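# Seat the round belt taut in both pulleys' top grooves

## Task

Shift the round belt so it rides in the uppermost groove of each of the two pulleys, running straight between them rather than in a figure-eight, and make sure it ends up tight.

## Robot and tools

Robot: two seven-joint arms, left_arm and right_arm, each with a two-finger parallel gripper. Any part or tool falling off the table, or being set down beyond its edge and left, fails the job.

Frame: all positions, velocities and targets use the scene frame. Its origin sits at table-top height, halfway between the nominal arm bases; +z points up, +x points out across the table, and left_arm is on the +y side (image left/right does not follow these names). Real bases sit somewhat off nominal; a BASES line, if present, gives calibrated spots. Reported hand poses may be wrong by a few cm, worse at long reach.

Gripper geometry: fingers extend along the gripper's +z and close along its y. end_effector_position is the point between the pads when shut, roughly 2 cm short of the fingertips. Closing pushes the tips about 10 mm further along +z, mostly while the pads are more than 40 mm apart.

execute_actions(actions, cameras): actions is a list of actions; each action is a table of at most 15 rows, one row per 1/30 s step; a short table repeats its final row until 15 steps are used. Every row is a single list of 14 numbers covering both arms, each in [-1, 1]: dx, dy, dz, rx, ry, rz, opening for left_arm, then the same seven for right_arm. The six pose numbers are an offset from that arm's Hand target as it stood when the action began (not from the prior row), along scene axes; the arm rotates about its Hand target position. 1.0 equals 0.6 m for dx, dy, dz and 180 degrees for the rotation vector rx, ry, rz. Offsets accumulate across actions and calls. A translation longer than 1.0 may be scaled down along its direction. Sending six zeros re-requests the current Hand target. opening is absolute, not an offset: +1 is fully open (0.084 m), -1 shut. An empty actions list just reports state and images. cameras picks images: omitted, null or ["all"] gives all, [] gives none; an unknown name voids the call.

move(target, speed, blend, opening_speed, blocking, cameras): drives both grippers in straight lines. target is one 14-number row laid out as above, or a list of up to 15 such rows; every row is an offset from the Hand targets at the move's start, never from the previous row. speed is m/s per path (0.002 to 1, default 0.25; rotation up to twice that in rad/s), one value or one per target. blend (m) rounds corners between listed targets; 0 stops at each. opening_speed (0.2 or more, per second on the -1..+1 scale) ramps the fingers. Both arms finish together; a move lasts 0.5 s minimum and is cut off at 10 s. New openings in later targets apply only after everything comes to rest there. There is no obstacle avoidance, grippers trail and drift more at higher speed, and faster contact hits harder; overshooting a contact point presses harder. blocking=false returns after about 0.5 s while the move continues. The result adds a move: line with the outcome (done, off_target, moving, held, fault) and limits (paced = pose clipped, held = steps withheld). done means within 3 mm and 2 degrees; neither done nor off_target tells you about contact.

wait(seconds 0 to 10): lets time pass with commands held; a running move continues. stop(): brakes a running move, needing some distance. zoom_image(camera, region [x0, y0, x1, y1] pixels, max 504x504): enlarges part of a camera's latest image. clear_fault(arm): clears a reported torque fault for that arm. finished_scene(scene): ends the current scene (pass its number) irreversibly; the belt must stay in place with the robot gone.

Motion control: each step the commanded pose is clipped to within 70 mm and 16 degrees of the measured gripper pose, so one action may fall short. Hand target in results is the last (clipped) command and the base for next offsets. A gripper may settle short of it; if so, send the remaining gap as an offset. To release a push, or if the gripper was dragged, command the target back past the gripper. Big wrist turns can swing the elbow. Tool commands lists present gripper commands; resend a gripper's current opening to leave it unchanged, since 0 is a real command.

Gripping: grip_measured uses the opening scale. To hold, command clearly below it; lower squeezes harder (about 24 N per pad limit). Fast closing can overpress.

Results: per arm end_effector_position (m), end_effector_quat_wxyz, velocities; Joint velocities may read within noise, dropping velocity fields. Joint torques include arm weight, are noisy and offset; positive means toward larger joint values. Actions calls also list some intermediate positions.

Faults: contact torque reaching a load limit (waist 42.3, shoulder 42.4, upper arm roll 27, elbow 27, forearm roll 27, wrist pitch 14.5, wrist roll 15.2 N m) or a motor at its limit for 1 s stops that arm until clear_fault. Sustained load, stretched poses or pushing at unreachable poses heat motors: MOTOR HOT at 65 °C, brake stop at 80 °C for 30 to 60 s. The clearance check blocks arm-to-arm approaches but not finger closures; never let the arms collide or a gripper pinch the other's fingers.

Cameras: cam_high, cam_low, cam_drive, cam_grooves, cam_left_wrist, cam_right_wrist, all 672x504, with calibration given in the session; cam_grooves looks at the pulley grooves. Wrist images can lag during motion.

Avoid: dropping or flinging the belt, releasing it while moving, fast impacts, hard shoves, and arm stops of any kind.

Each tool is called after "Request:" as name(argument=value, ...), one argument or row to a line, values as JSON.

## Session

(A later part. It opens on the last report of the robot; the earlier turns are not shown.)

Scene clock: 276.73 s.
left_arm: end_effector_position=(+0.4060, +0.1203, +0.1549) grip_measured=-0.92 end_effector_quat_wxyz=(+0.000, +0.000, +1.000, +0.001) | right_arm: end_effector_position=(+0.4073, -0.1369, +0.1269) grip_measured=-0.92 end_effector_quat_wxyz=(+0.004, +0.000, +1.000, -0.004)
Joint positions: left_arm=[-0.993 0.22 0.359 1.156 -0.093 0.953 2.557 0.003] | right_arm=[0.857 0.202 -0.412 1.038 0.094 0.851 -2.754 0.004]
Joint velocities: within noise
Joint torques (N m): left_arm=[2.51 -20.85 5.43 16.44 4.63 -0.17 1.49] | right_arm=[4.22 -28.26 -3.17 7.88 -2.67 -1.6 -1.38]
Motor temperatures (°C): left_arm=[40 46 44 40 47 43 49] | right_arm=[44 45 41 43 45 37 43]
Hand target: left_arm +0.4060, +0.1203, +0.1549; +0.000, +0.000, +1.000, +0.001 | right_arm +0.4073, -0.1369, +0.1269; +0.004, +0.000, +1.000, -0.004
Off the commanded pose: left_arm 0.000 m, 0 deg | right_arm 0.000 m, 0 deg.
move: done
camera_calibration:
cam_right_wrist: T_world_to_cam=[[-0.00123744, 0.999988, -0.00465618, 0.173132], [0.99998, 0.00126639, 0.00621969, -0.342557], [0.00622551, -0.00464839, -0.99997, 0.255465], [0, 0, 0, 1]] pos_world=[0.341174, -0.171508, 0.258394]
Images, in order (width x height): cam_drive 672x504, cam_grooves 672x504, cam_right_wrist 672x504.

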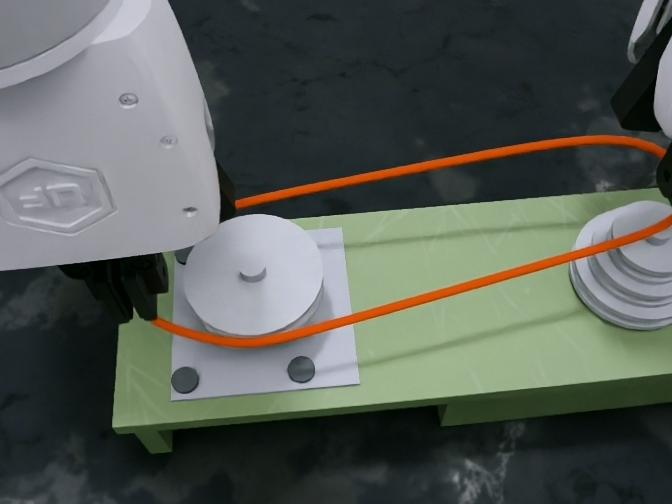

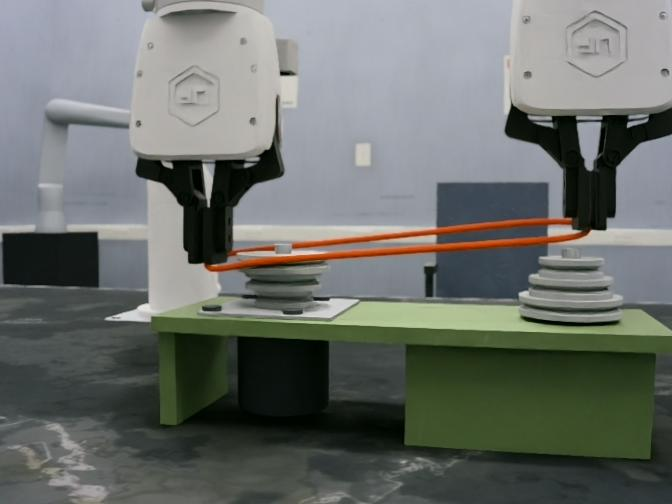

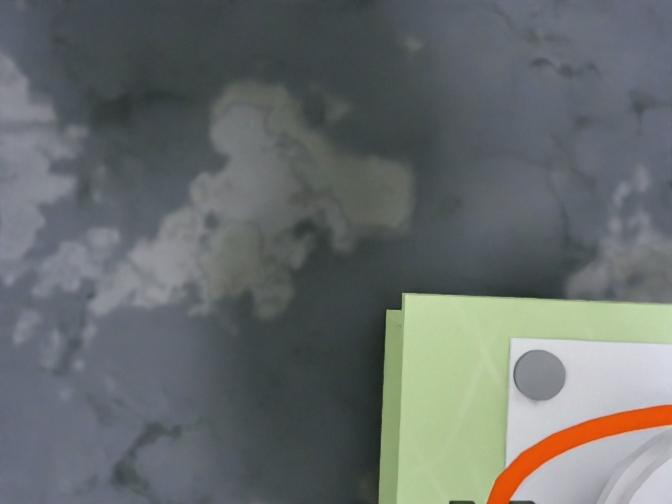

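Request:
move(
  target=[
    [0,0,0,0,0,0,-1,0,0,0,0,0,0,-0.8],
    [-0.03,0.0,-0.005,0,0,0.25,-1,0,0,0,0,0,0,-0.8],
    [-0.062,-0.033,-0.005,0,0,0.5,-1,0,0,0,0,0,0,-0.8],
  ],
  speed=0.06,
)

Request:
zoom_image(
  camera="cam_grooves",
  region=[180, 180, 420, 340],
)

Request:
zoom_image(
  camera="cam_grooves",
  region=[430, 180, 670, 340],
)

Scene clock: 295.17 s.
left_arm: end_effector_position=(+0.3795, +0.1115, +0.1519) grip_measured=-0.92 end_effector_quat_wxyz=(-0.001, -0.537, +0.844, +0.000) | right_arm: end_effector_position=(+0.4073, -0.1369, +0.1269) grip_measured=-0.82 end_effector_quat_wxyz=(+0.004, +0.000, +1.000, -0.004)
Joint positions: left_arm=[-1.132 0.181 0.449 1.089 -0.099 0.93 1.383 0.003] | right_arm=[0.857 0.202 -0.412 1.038 0.093 0.851 -2.754 0.008]
Joint velocities: within noise
Joint torques (N m): left_arm=[-4.09 -38.24 4.82 18.53 2.02 -3.24 -1.96] | right_arm=[3.89 -23.79 -3.58 15.14 -0.73 -3.16 -0.85]
Motor temperatures (°C): left_arm=[40 47 44 40 47 43 49] | right_arm=[44 45 40 43 45 37 43]
Hand target: left_arm +0.3795, +0.1115, +0.1519; -0.001, -0.537, +0.844, +0.000 (not the last commanded pose) | right_arm +0.4073, -0.1369, +0.1269; +0.004, +0.000, +1.000, -0.004
Off the commanded pose: left_arm 0.015 m, 25 deg | right_arm 0.000 m, 0 deg.
move: off_target (left_arm; path cut at 10 s); path passed 2 of 3 targets
camera_calibration:
cam_left_wrist: T_world_to_cam=[[-0.897106, 0.441811, -0.00184999, 0.322427], [0.441812, 0.897079, -0.00719496, -0.199738], [-0.00151922, -0.00727199, -0.999972, 0.286222], [0, 0, 0, 1]] pos_world=[0.377933, 0.0388099, 0.285374]
cam_right_wrist: T_world_to_cam=[[-0.00143742, 0.999988, -0.00465644, 0.173199], [0.99998, 0.00146636, 0.00621751, -0.342423], [0.00622426, -0.00464741, -0.99997, 0.255466], [0, 0, 0, 1]] pos_world=[0.341075, -0.171508, 0.258394]

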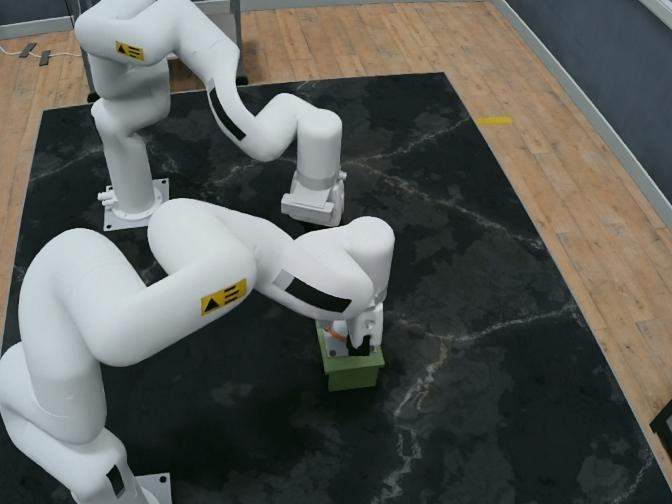

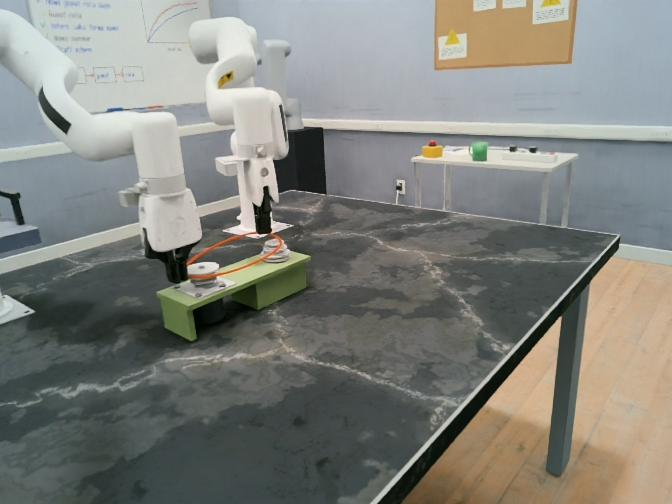

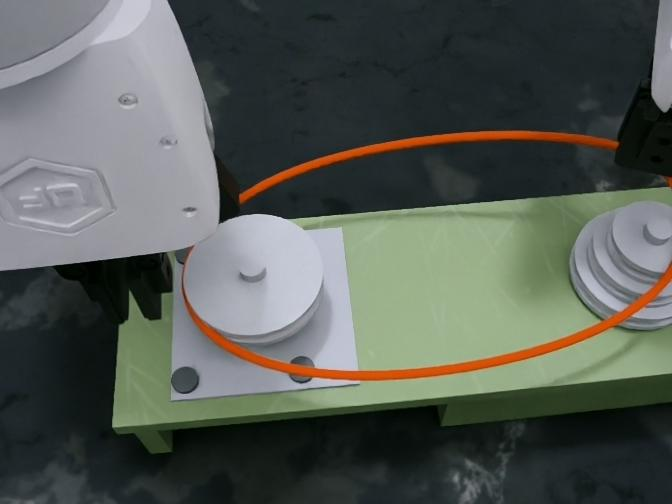

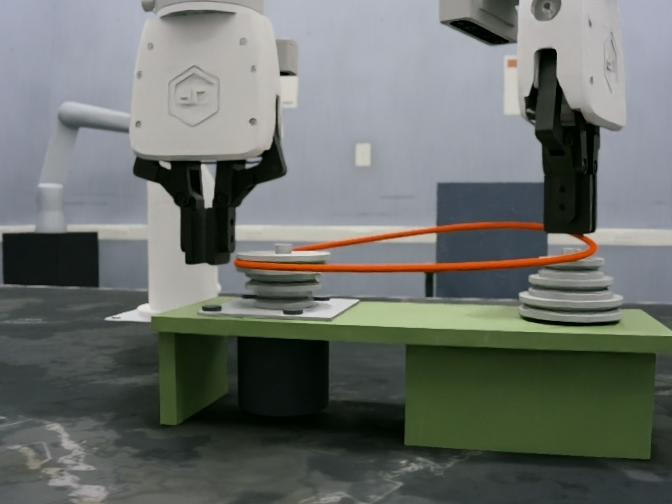

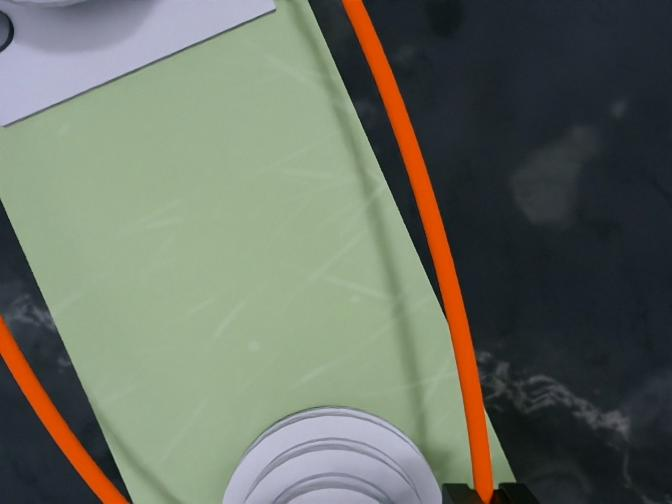

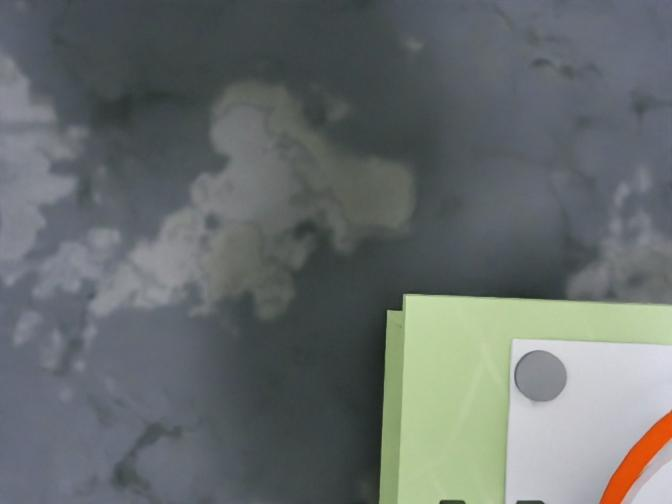

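Scaled by 2.100 from the camera's 672x504 image, which has a finer 960x720 frame.

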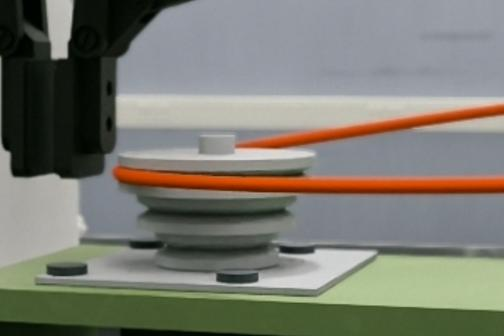

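Scaled by 2.100 from the camera's 672x504 image, which has a finer 960x720 frame.

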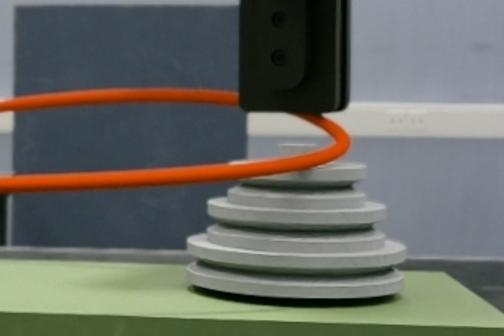

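Request:
move(
  target=[-0.0167,0.012,-0.003,0,0,0.1381,-1,0,-0.04,0.06,0,0,0,-0.8],
  speed=0.06,
)

Request:
zoom_image(
  camera="cam_grooves",
  region=[180, 180, 420, 340],
)

Request:
zoom_image(
  camera="cam_grooves",
  region=[430, 180, 670, 340],
)

Request:
zoom_image(
  camera="cam_high",
  region=[270, 200, 410, 380],
)

Scene clock: 305.13 s.
left_arm: end_effector_position=(+0.3695, +0.1187, +0.1501) grip_measured=-0.92 end_effector_quat_wxyz=(+0.001, +0.706, -0.708, +0.000) | right_arm: end_effector_position=(+0.4073, -0.1609, +0.1629) grip_measured=-0.82 end_effector_quat_wxyz=(+0.004, +0.000, +1.000, -0.004)
Joint positions: left_arm=[-1.175 0.144 0.487 1.037 -0.087 0.912 0.939 0.003] | right_arm=[0.844 0.111 -0.44 1.042 0.047 0.938 -2.767 0.008]
Joint velocities: within noise
Joint torques (N m): left_arm=[-3.5 -36.81 4.92 18.17 3.52 -3.12 -2.07] | right_arm=[-5.64 -28.3 -3.99 18.62 -1.69 -0.36 -1.42]
Motor temperatures (°C): left_arm=[40 47 44 41 47 43 49] | right_arm=[44 45 40 44 45 37 43]
Hand target: left_arm +0.3695, +0.1187, +0.1501; +0.001, +0.706, -0.708, +0.000 | right_arm +0.4073, -0.1609, +0.1629; +0.004, +0.000, +1.000, -0.004
Off the commanded pose: left_arm 0.000 m, 0 deg | right_arm 0.000 m, 0 deg.
move: done
camera_calibration:
cam_left_wrist: T_world_to_cam=[[-0.999714, 0.023861, -0.00183636, 0.397753], [0.0238734, 0.99969, -0.00709094, -0.0595898], [0.0016666, -0.00713275, -0.999973, 0.283273], [0, 0, 0, 1]] pos_world=[0.39859, 0.052101, 0.283574]
cam_right_wrist: T_world_to_cam=[[-0.00143742, 0.999988, -0.00465644, 0.197367], [0.99998, 0.00146636, 0.00621751, -0.342611], [0.00622426, -0.00464741, -0.99997, 0.291353], [0, 0, 0, 1]] pos_world=[0.341075, -0.195508, 0.294394]

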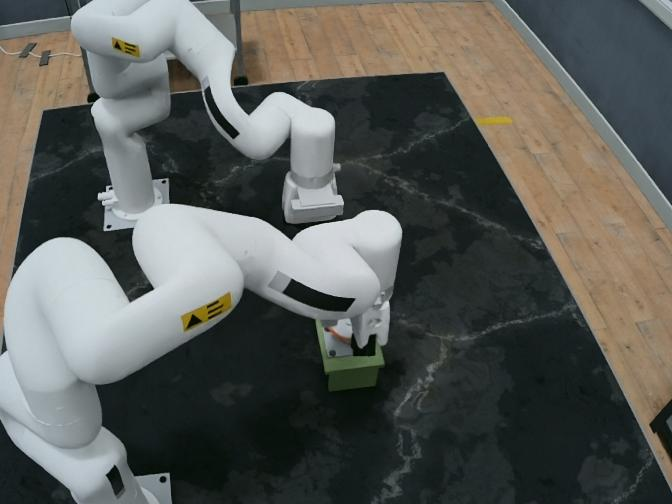

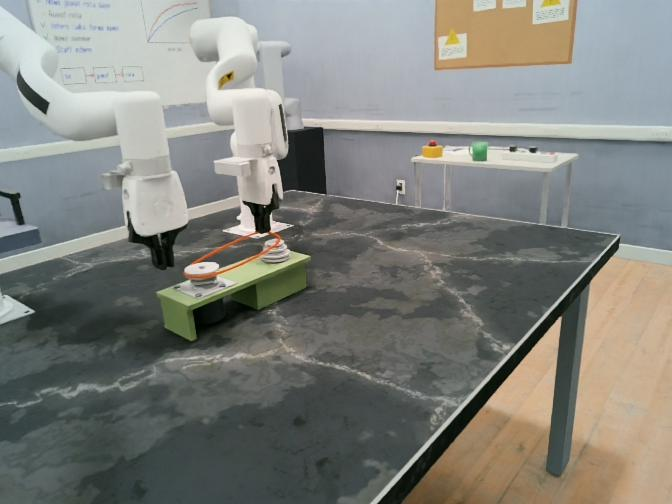

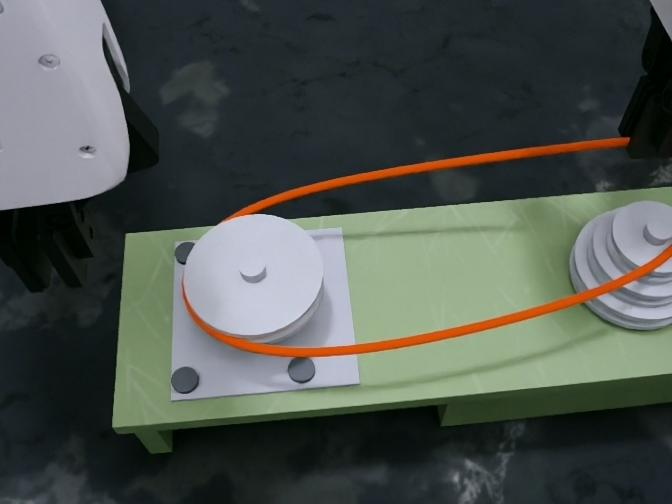

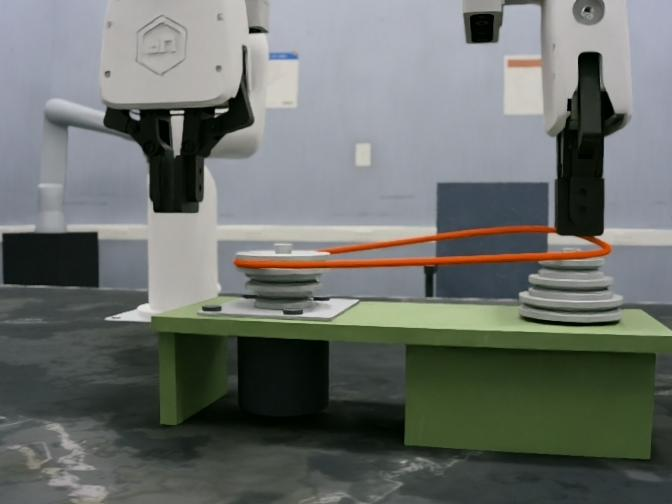

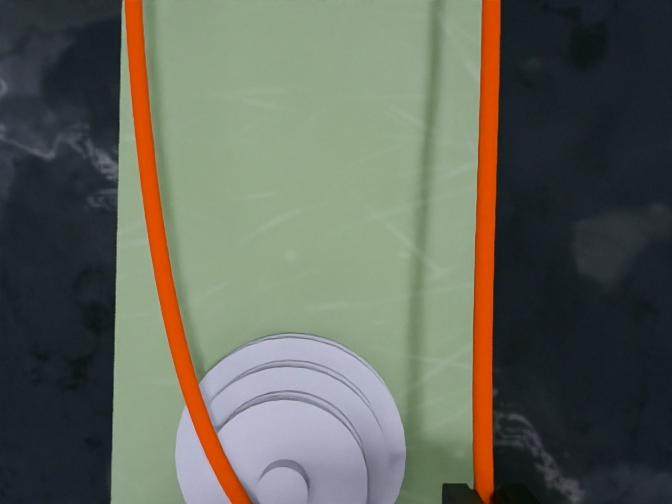

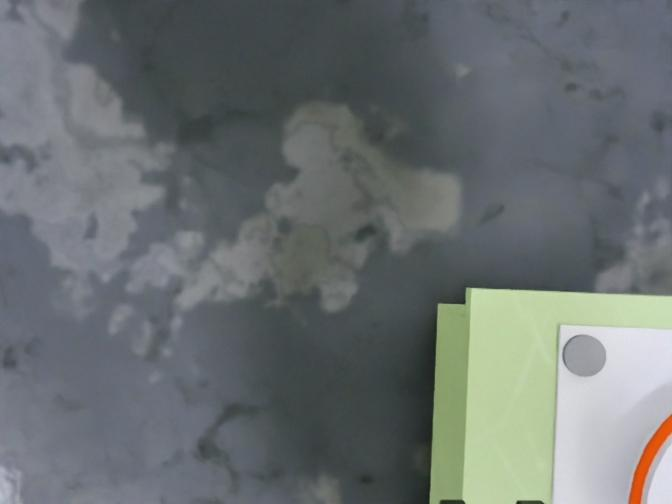

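Scaled by 2.100 from the camera's 672x504 image, which has a finer 960x720 frame.

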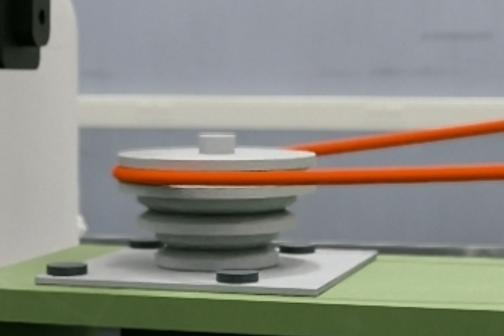

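Scaled by 2.100 from the camera's 672x504 image, which has a finer 960x720 frame.

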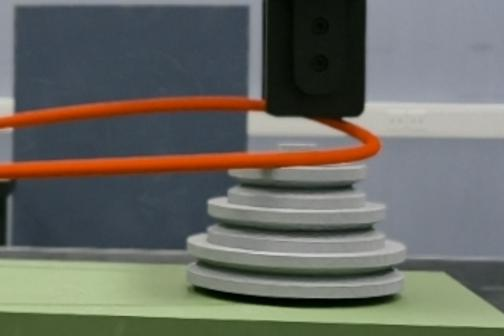

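Scaled by 2.800 from the camera's 672x504 image, which has a finer 960x720 frame.

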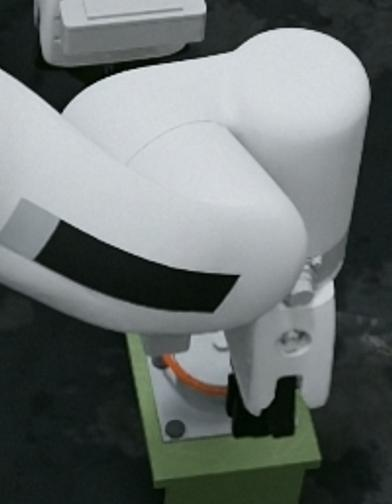

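Request:
move(
  target=[
    [0,0,0,0,0,0,-1,0.0,0.0,0.06,0,0,0.1,0],
    [0,0,0,0,0,0,-1,0.0667,0.168,0.06,0,0,0.5,0],
    [-0.02,0.01,0,0,0,0,-1,0.0667,0.3017,0.02,0,0,0.5,0],
  ],
  speed=[0.15,0.3,0.12],
)

Scene clock: 339.83 s.
left_arm: end_effector_position=(+0.3577, +0.1246, +0.1501) grip_measured=-0.92 end_effector_quat_wxyz=(+0.001, +0.706, -0.708, +0.000) | right_arm: end_effector_position=(+0.4465, -0.0029, +0.1818) grip_measured=-0.01 end_effector_quat_wxyz=(-0.006, +0.707, -0.707, +0.000)
Joint positions: left_arm=[-1.187 0.1 0.487 0.987 -0.061 0.9 0.914 0.003] | right_arm=[0.824 0.452 -0.24 1.569 0.119 1.12 -4.16 0.044]
Joint velocities: within noise
Joint torques (N m): left_arm=[-3.26 -34.62 -0.83 15.9 3.6 -1.97 -2.22] | right_arm=[-5.73 -38.17 -5.99 12.14 -1.92 -3.71 -1.46]
Motor temperatures (°C): left_arm=[40 47 44 41 47 43 49] | right_arm=[44 45 40 45 45 37 43]
Hand target: left_arm +0.3577, +0.1246, +0.1501; +0.001, +0.706, -0.708, +0.000 | right_arm +0.4465, -0.0030, +0.1818; -0.006, +0.707, -0.707, +0.000 (not the last commanded pose)
Off the commanded pose: left_arm 0.000 m, 0 deg | right_arm 0.024 m, 0 deg.
move: held (right_arm; a check stopped the path); path passed 2 of 3 targets; limits=held
pose unreachable (right arm): on one or more control steps of this call, first in action 0 (counted from 0), this arm could not follow its commanded pose, so it was not sent that pose on those steps. It may still have moved: this result reports where it is.
cause: moving toward the commanded pose would bring a part of the arm too close to another arm (a part of this arm just beyond joint 7 (wrist roll) and a part of the left arm just beyond its joint 7 (wrist roll)).
camera_calibration:
cam_left_wrist: T_world_to_cam=[[-0.999714, 0.0238607, -0.00183636, 0.385816], [0.0238732, 0.99969, -0.00709094, -0.0652061], [0.0016666, -0.00713275, -0.999973, 0.283335], [0, 0, 0, 1]] pos_world=[0.38679, 0.058001, 0.283574]
cam_right_wrist: T_world_to_cam=[[-0.999984, -0.00173039, -0.00545902, 0.482589], [-0.00177138, 0.99997, 0.0075129, 0.0677222], [0.00544585, 0.00752245, -0.999957, 0.311088], [0, 0, 0, 1]] pos_world=[0.481006, -0.0692253, 0.3132]

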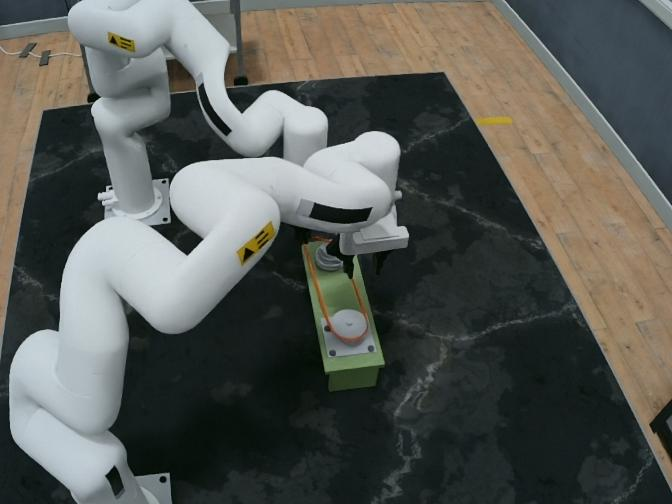

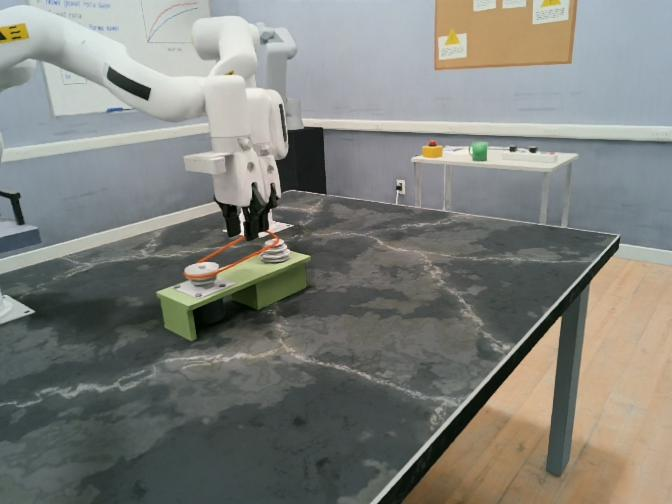

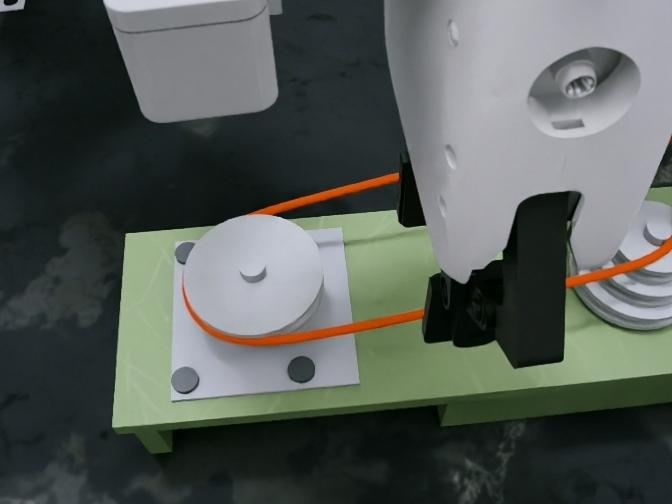

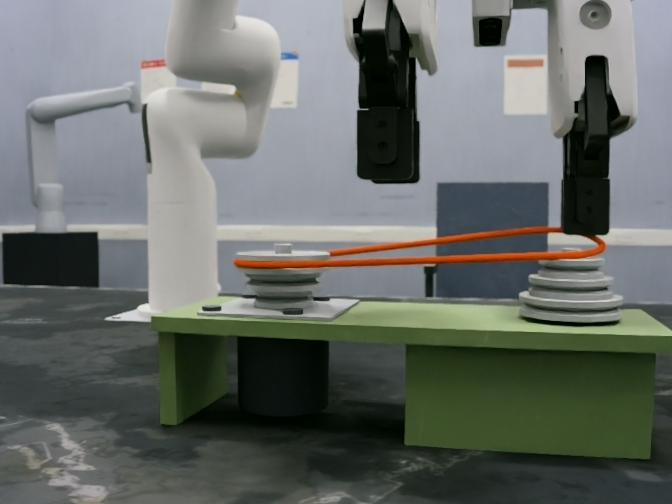

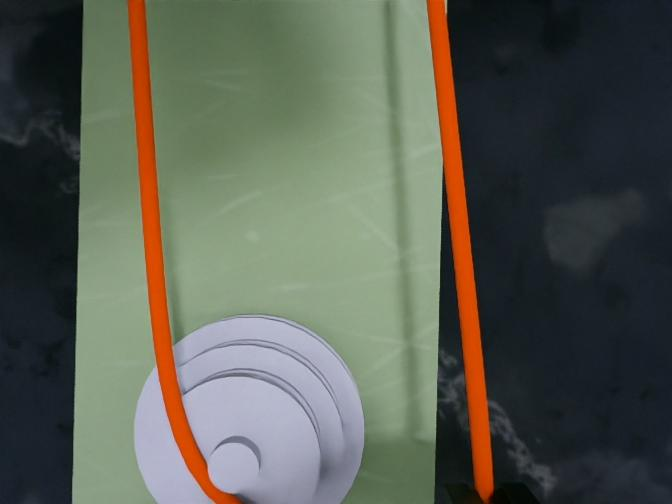

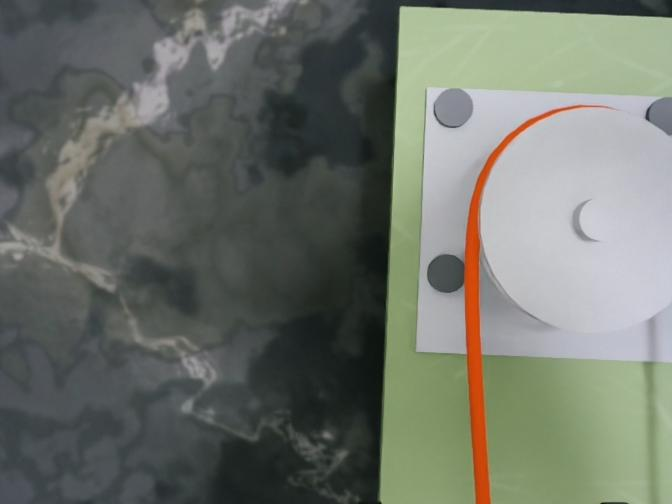

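Request:
move(
  target=[
    [0,0,0,0,0,0,-1,0.0,0.0,-0.083,0,0,0,0],
    [0,0,0,0,0,0,-1,0,0,-0.083,0,0,0,-1],
  ],
  speed=0.1,
  opening_speed=0.6,
  cameras=["cam_grooves","cam_drive","cam_right_wrist"],
)

Request:
zoom_image(
  camera="cam_grooves",
  region=[230, 180, 470, 340],
)

Scene clock: 346.47 s.
left_arm: end_effector_position=(+0.3577, +0.1246, +0.1501) grip_measured=-0.92 end_effector_quat_wxyz=(+0.001, +0.706, -0.708, +0.000) | right_arm: end_effector_position=(+0.4465, -0.0030, +0.1320) grip_measured=-0.92 end_effector_quat_wxyz=(-0.006, +0.707, -0.707, +0.000)
Joint positions: left_arm=[-1.187 0.1 0.487 0.987 -0.061 0.9 0.914 0.003] | right_arm=[0.822 0.502 -0.232 1.498 0.135 0.999 -4.171 0.003]
Joint velocities: within noise
Joint torques (N m): left_arm=[-2.22 -32.56 -0.1 19.99 2.85 0.95 -1.75] | right_arm=[-4.98 -27.12 -2.28 12.62 1.78 -3.14 -1.23]
Motor temperatures (°C): left_arm=[40 47 44 41 47 43 49] | right_arm=[44 46 40 45 45 37 43]
Hand target: left_arm +0.3577, +0.1246, +0.1501; +0.001, +0.706, -0.708, +0.000 | right_arm +0.4465, -0.0030, +0.1320; -0.006, +0.707, -0.707, +0.000
Off the commanded pose: left_arm 0.000 m, 0 deg | right_arm 0.000 m, 0 deg.
move: done
camera_calibration:
cam_right_wrist: T_world_to_cam=[[-0.999983, -0.00172896, -0.00555901, 0.482443], [-0.0017707, 0.99997, 0.00751274, 0.0681962], [0.00554585, 0.00752245, -0.999956, 0.261242], [0, 0, 0, 1]] pos_world=[0.481106, -0.0693253, 0.2634]
Images, in order (width x height): cam_drive 672x504, cam_grooves 672x504, cam_right_wrist 672x504.

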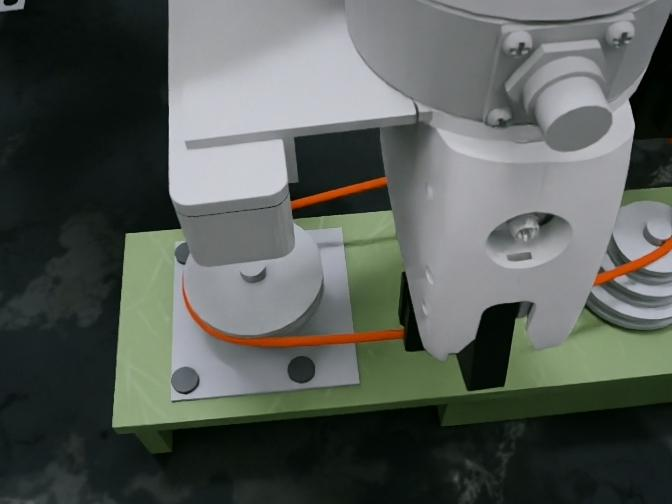

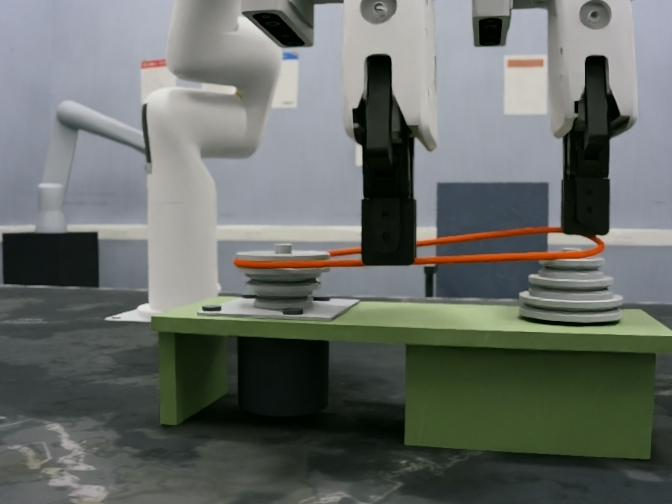

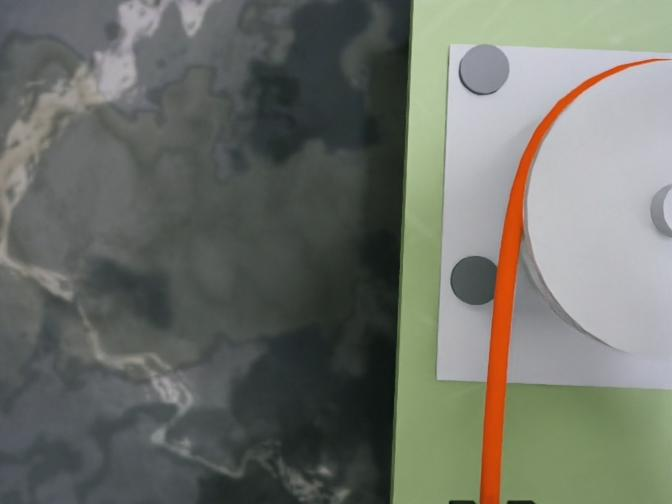

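Scaled by 2.100 from the camera's 672x504 image, which has a finer 960x720 frame.

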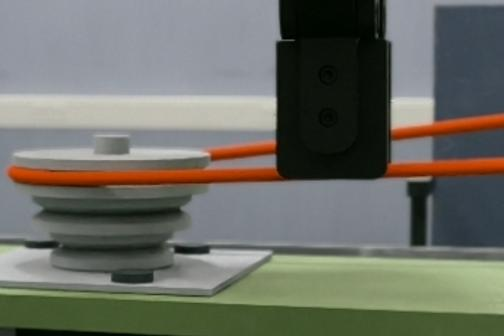

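Request:
move(
  target=[
    [0,0,0,0,0,0,-0.7,0.0,0.0,0.0,0,0,0,-1],
    [0,0,0.1,0,0,0,-0.7,0,0,0,0,0,0,-1],
    [-0.03,0.15,0.12,0,0,0,-0.5,0,0,0,0,0,0,-1],
  ],
  speed=[0.1,0.08,0.2],
  opening_speed=0.5,
)

Request:
zoom_image(
  camera="cam_grooves",
  region=[430, 180, 670, 340],
)

Request:
zoom_image(
  camera="cam_grooves",
  region=[230, 180, 470, 340],
)

Request:
zoom_image(
  camera="cam_high",
  region=[270, 200, 410, 380],
)

Scene clock: 362.47 s.
left_arm: end_effector_position=(+0.3397, +0.2146, +0.2221) grip_measured=-0.52 end_effector_quat_wxyz=(+0.001, +0.706, -0.708, +0.000) | right_arm: end_effector_position=(+0.4465, -0.0030, +0.1320) grip_measured=-0.92 end_effector_quat_wxyz=(-0.006, +0.707, -0.707, +0.000)
Joint positions: left_arm=[-1.13 -0.257 0.523 0.868 0.142 1.097 0.892 0.021] | right_arm=[0.822 0.502 -0.232 1.498 0.135 0.999 -4.171 0.003]
Joint velocities: within noise
Joint torques (N m): left_arm=[4.49 -25.06 -5.15 20.16 3.25 -0.18 -2.11] | right_arm=[-0.31 -30.33 -2.06 14.93 -1.22 -1.72 -0.35]
Motor temperatures (°C): left_arm=[40 47 44 41 47 43 49] | right_arm=[44 46 40 44 44 37 43]
Hand target: left_arm +0.3397, +0.2146, +0.2221; +0.001, +0.706, -0.708, +0.000 | right_arm +0.4465, -0.0030, +0.1320; -0.006, +0.707, -0.707, +0.000
Off the commanded pose: left_arm 0.000 m, 0 deg | right_arm 0.000 m, 0 deg.
move: done
camera_calibration:
cam_left_wrist: T_world_to_cam=[[-0.999714, 0.023861, -0.00183636, 0.365706], [0.0238734, 0.99969, -0.00709094, -0.154236], [0.0016666, -0.00713275, -0.999973, 0.356005], [0, 0, 0, 1]] pos_world=[0.36869, 0.148001, 0.355574]
cam_right_wrist: T_world_to_cam=[[-0.999983, -0.00173014, -0.00555901, 0.482443], [-0.00177188, 0.99997, 0.00751272, 0.0681968], [0.00554585, 0.00752244, -0.999956, 0.261242], [0, 0, 0, 1]] pos_world=[0.481106, -0.0693253, 0.2634]

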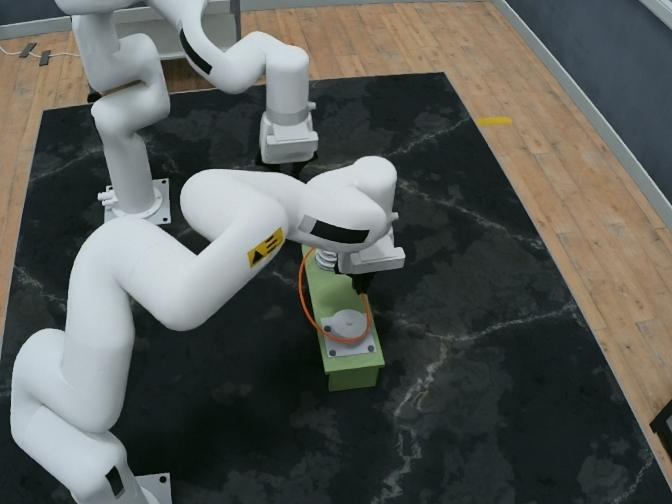

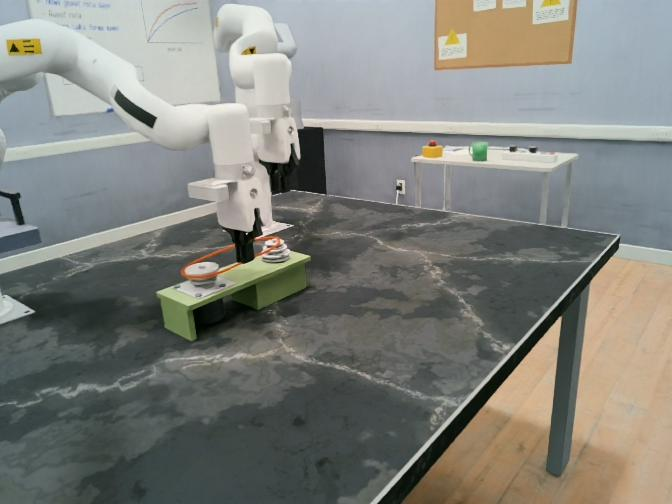

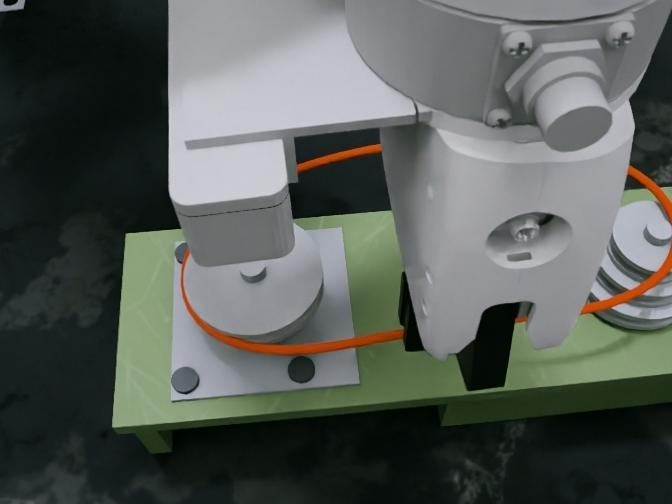

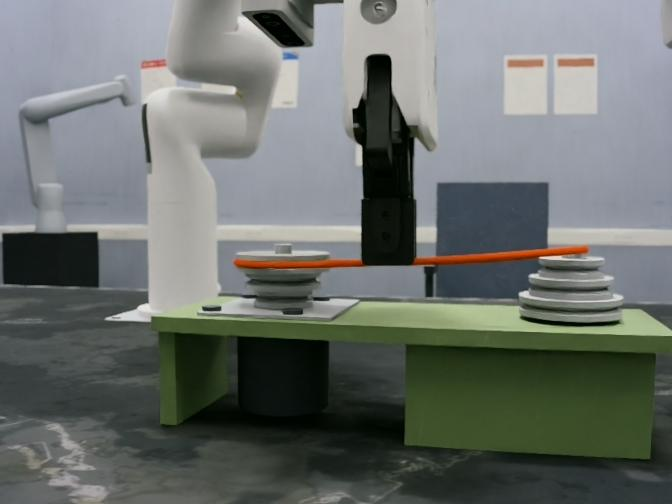

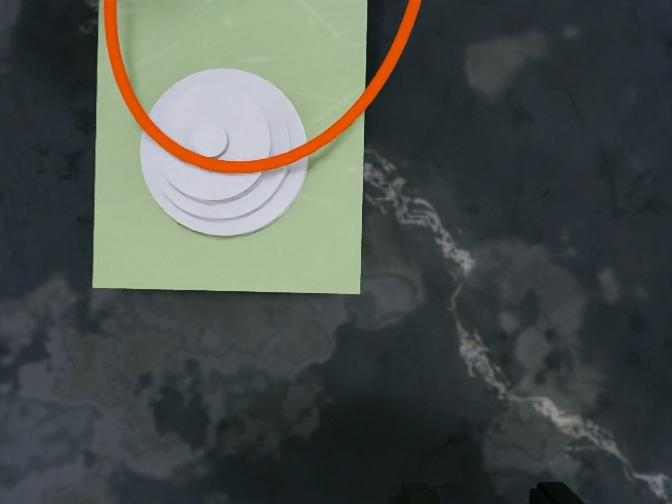

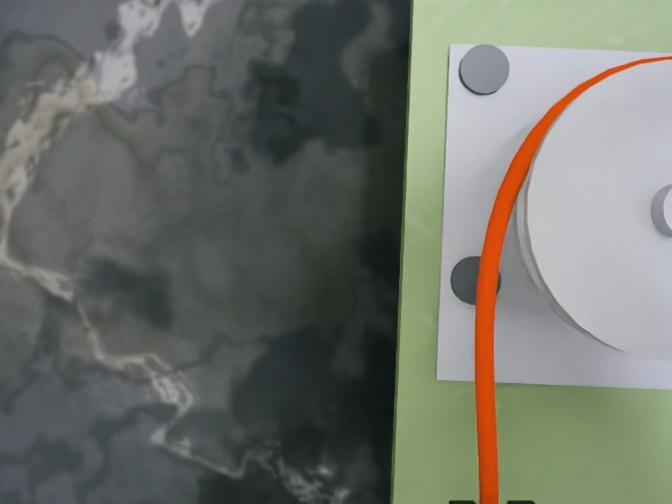

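Scaled by 2.100 from the camera's 672x504 image, which has a finer 960x720 frame.

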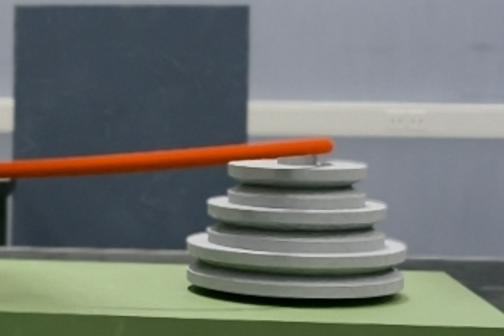

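Scaled by 2.100 from the camera's 672x504 image, which has a finer 960x720 frame.

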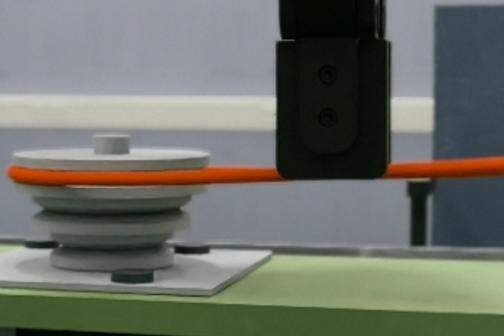

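Scaled by 2.800 from the camera's 672x504 image, which has a finer 960x720 frame.

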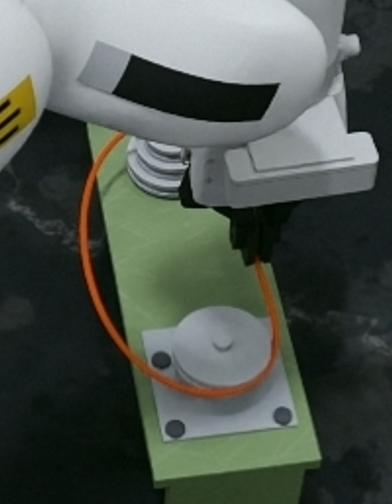

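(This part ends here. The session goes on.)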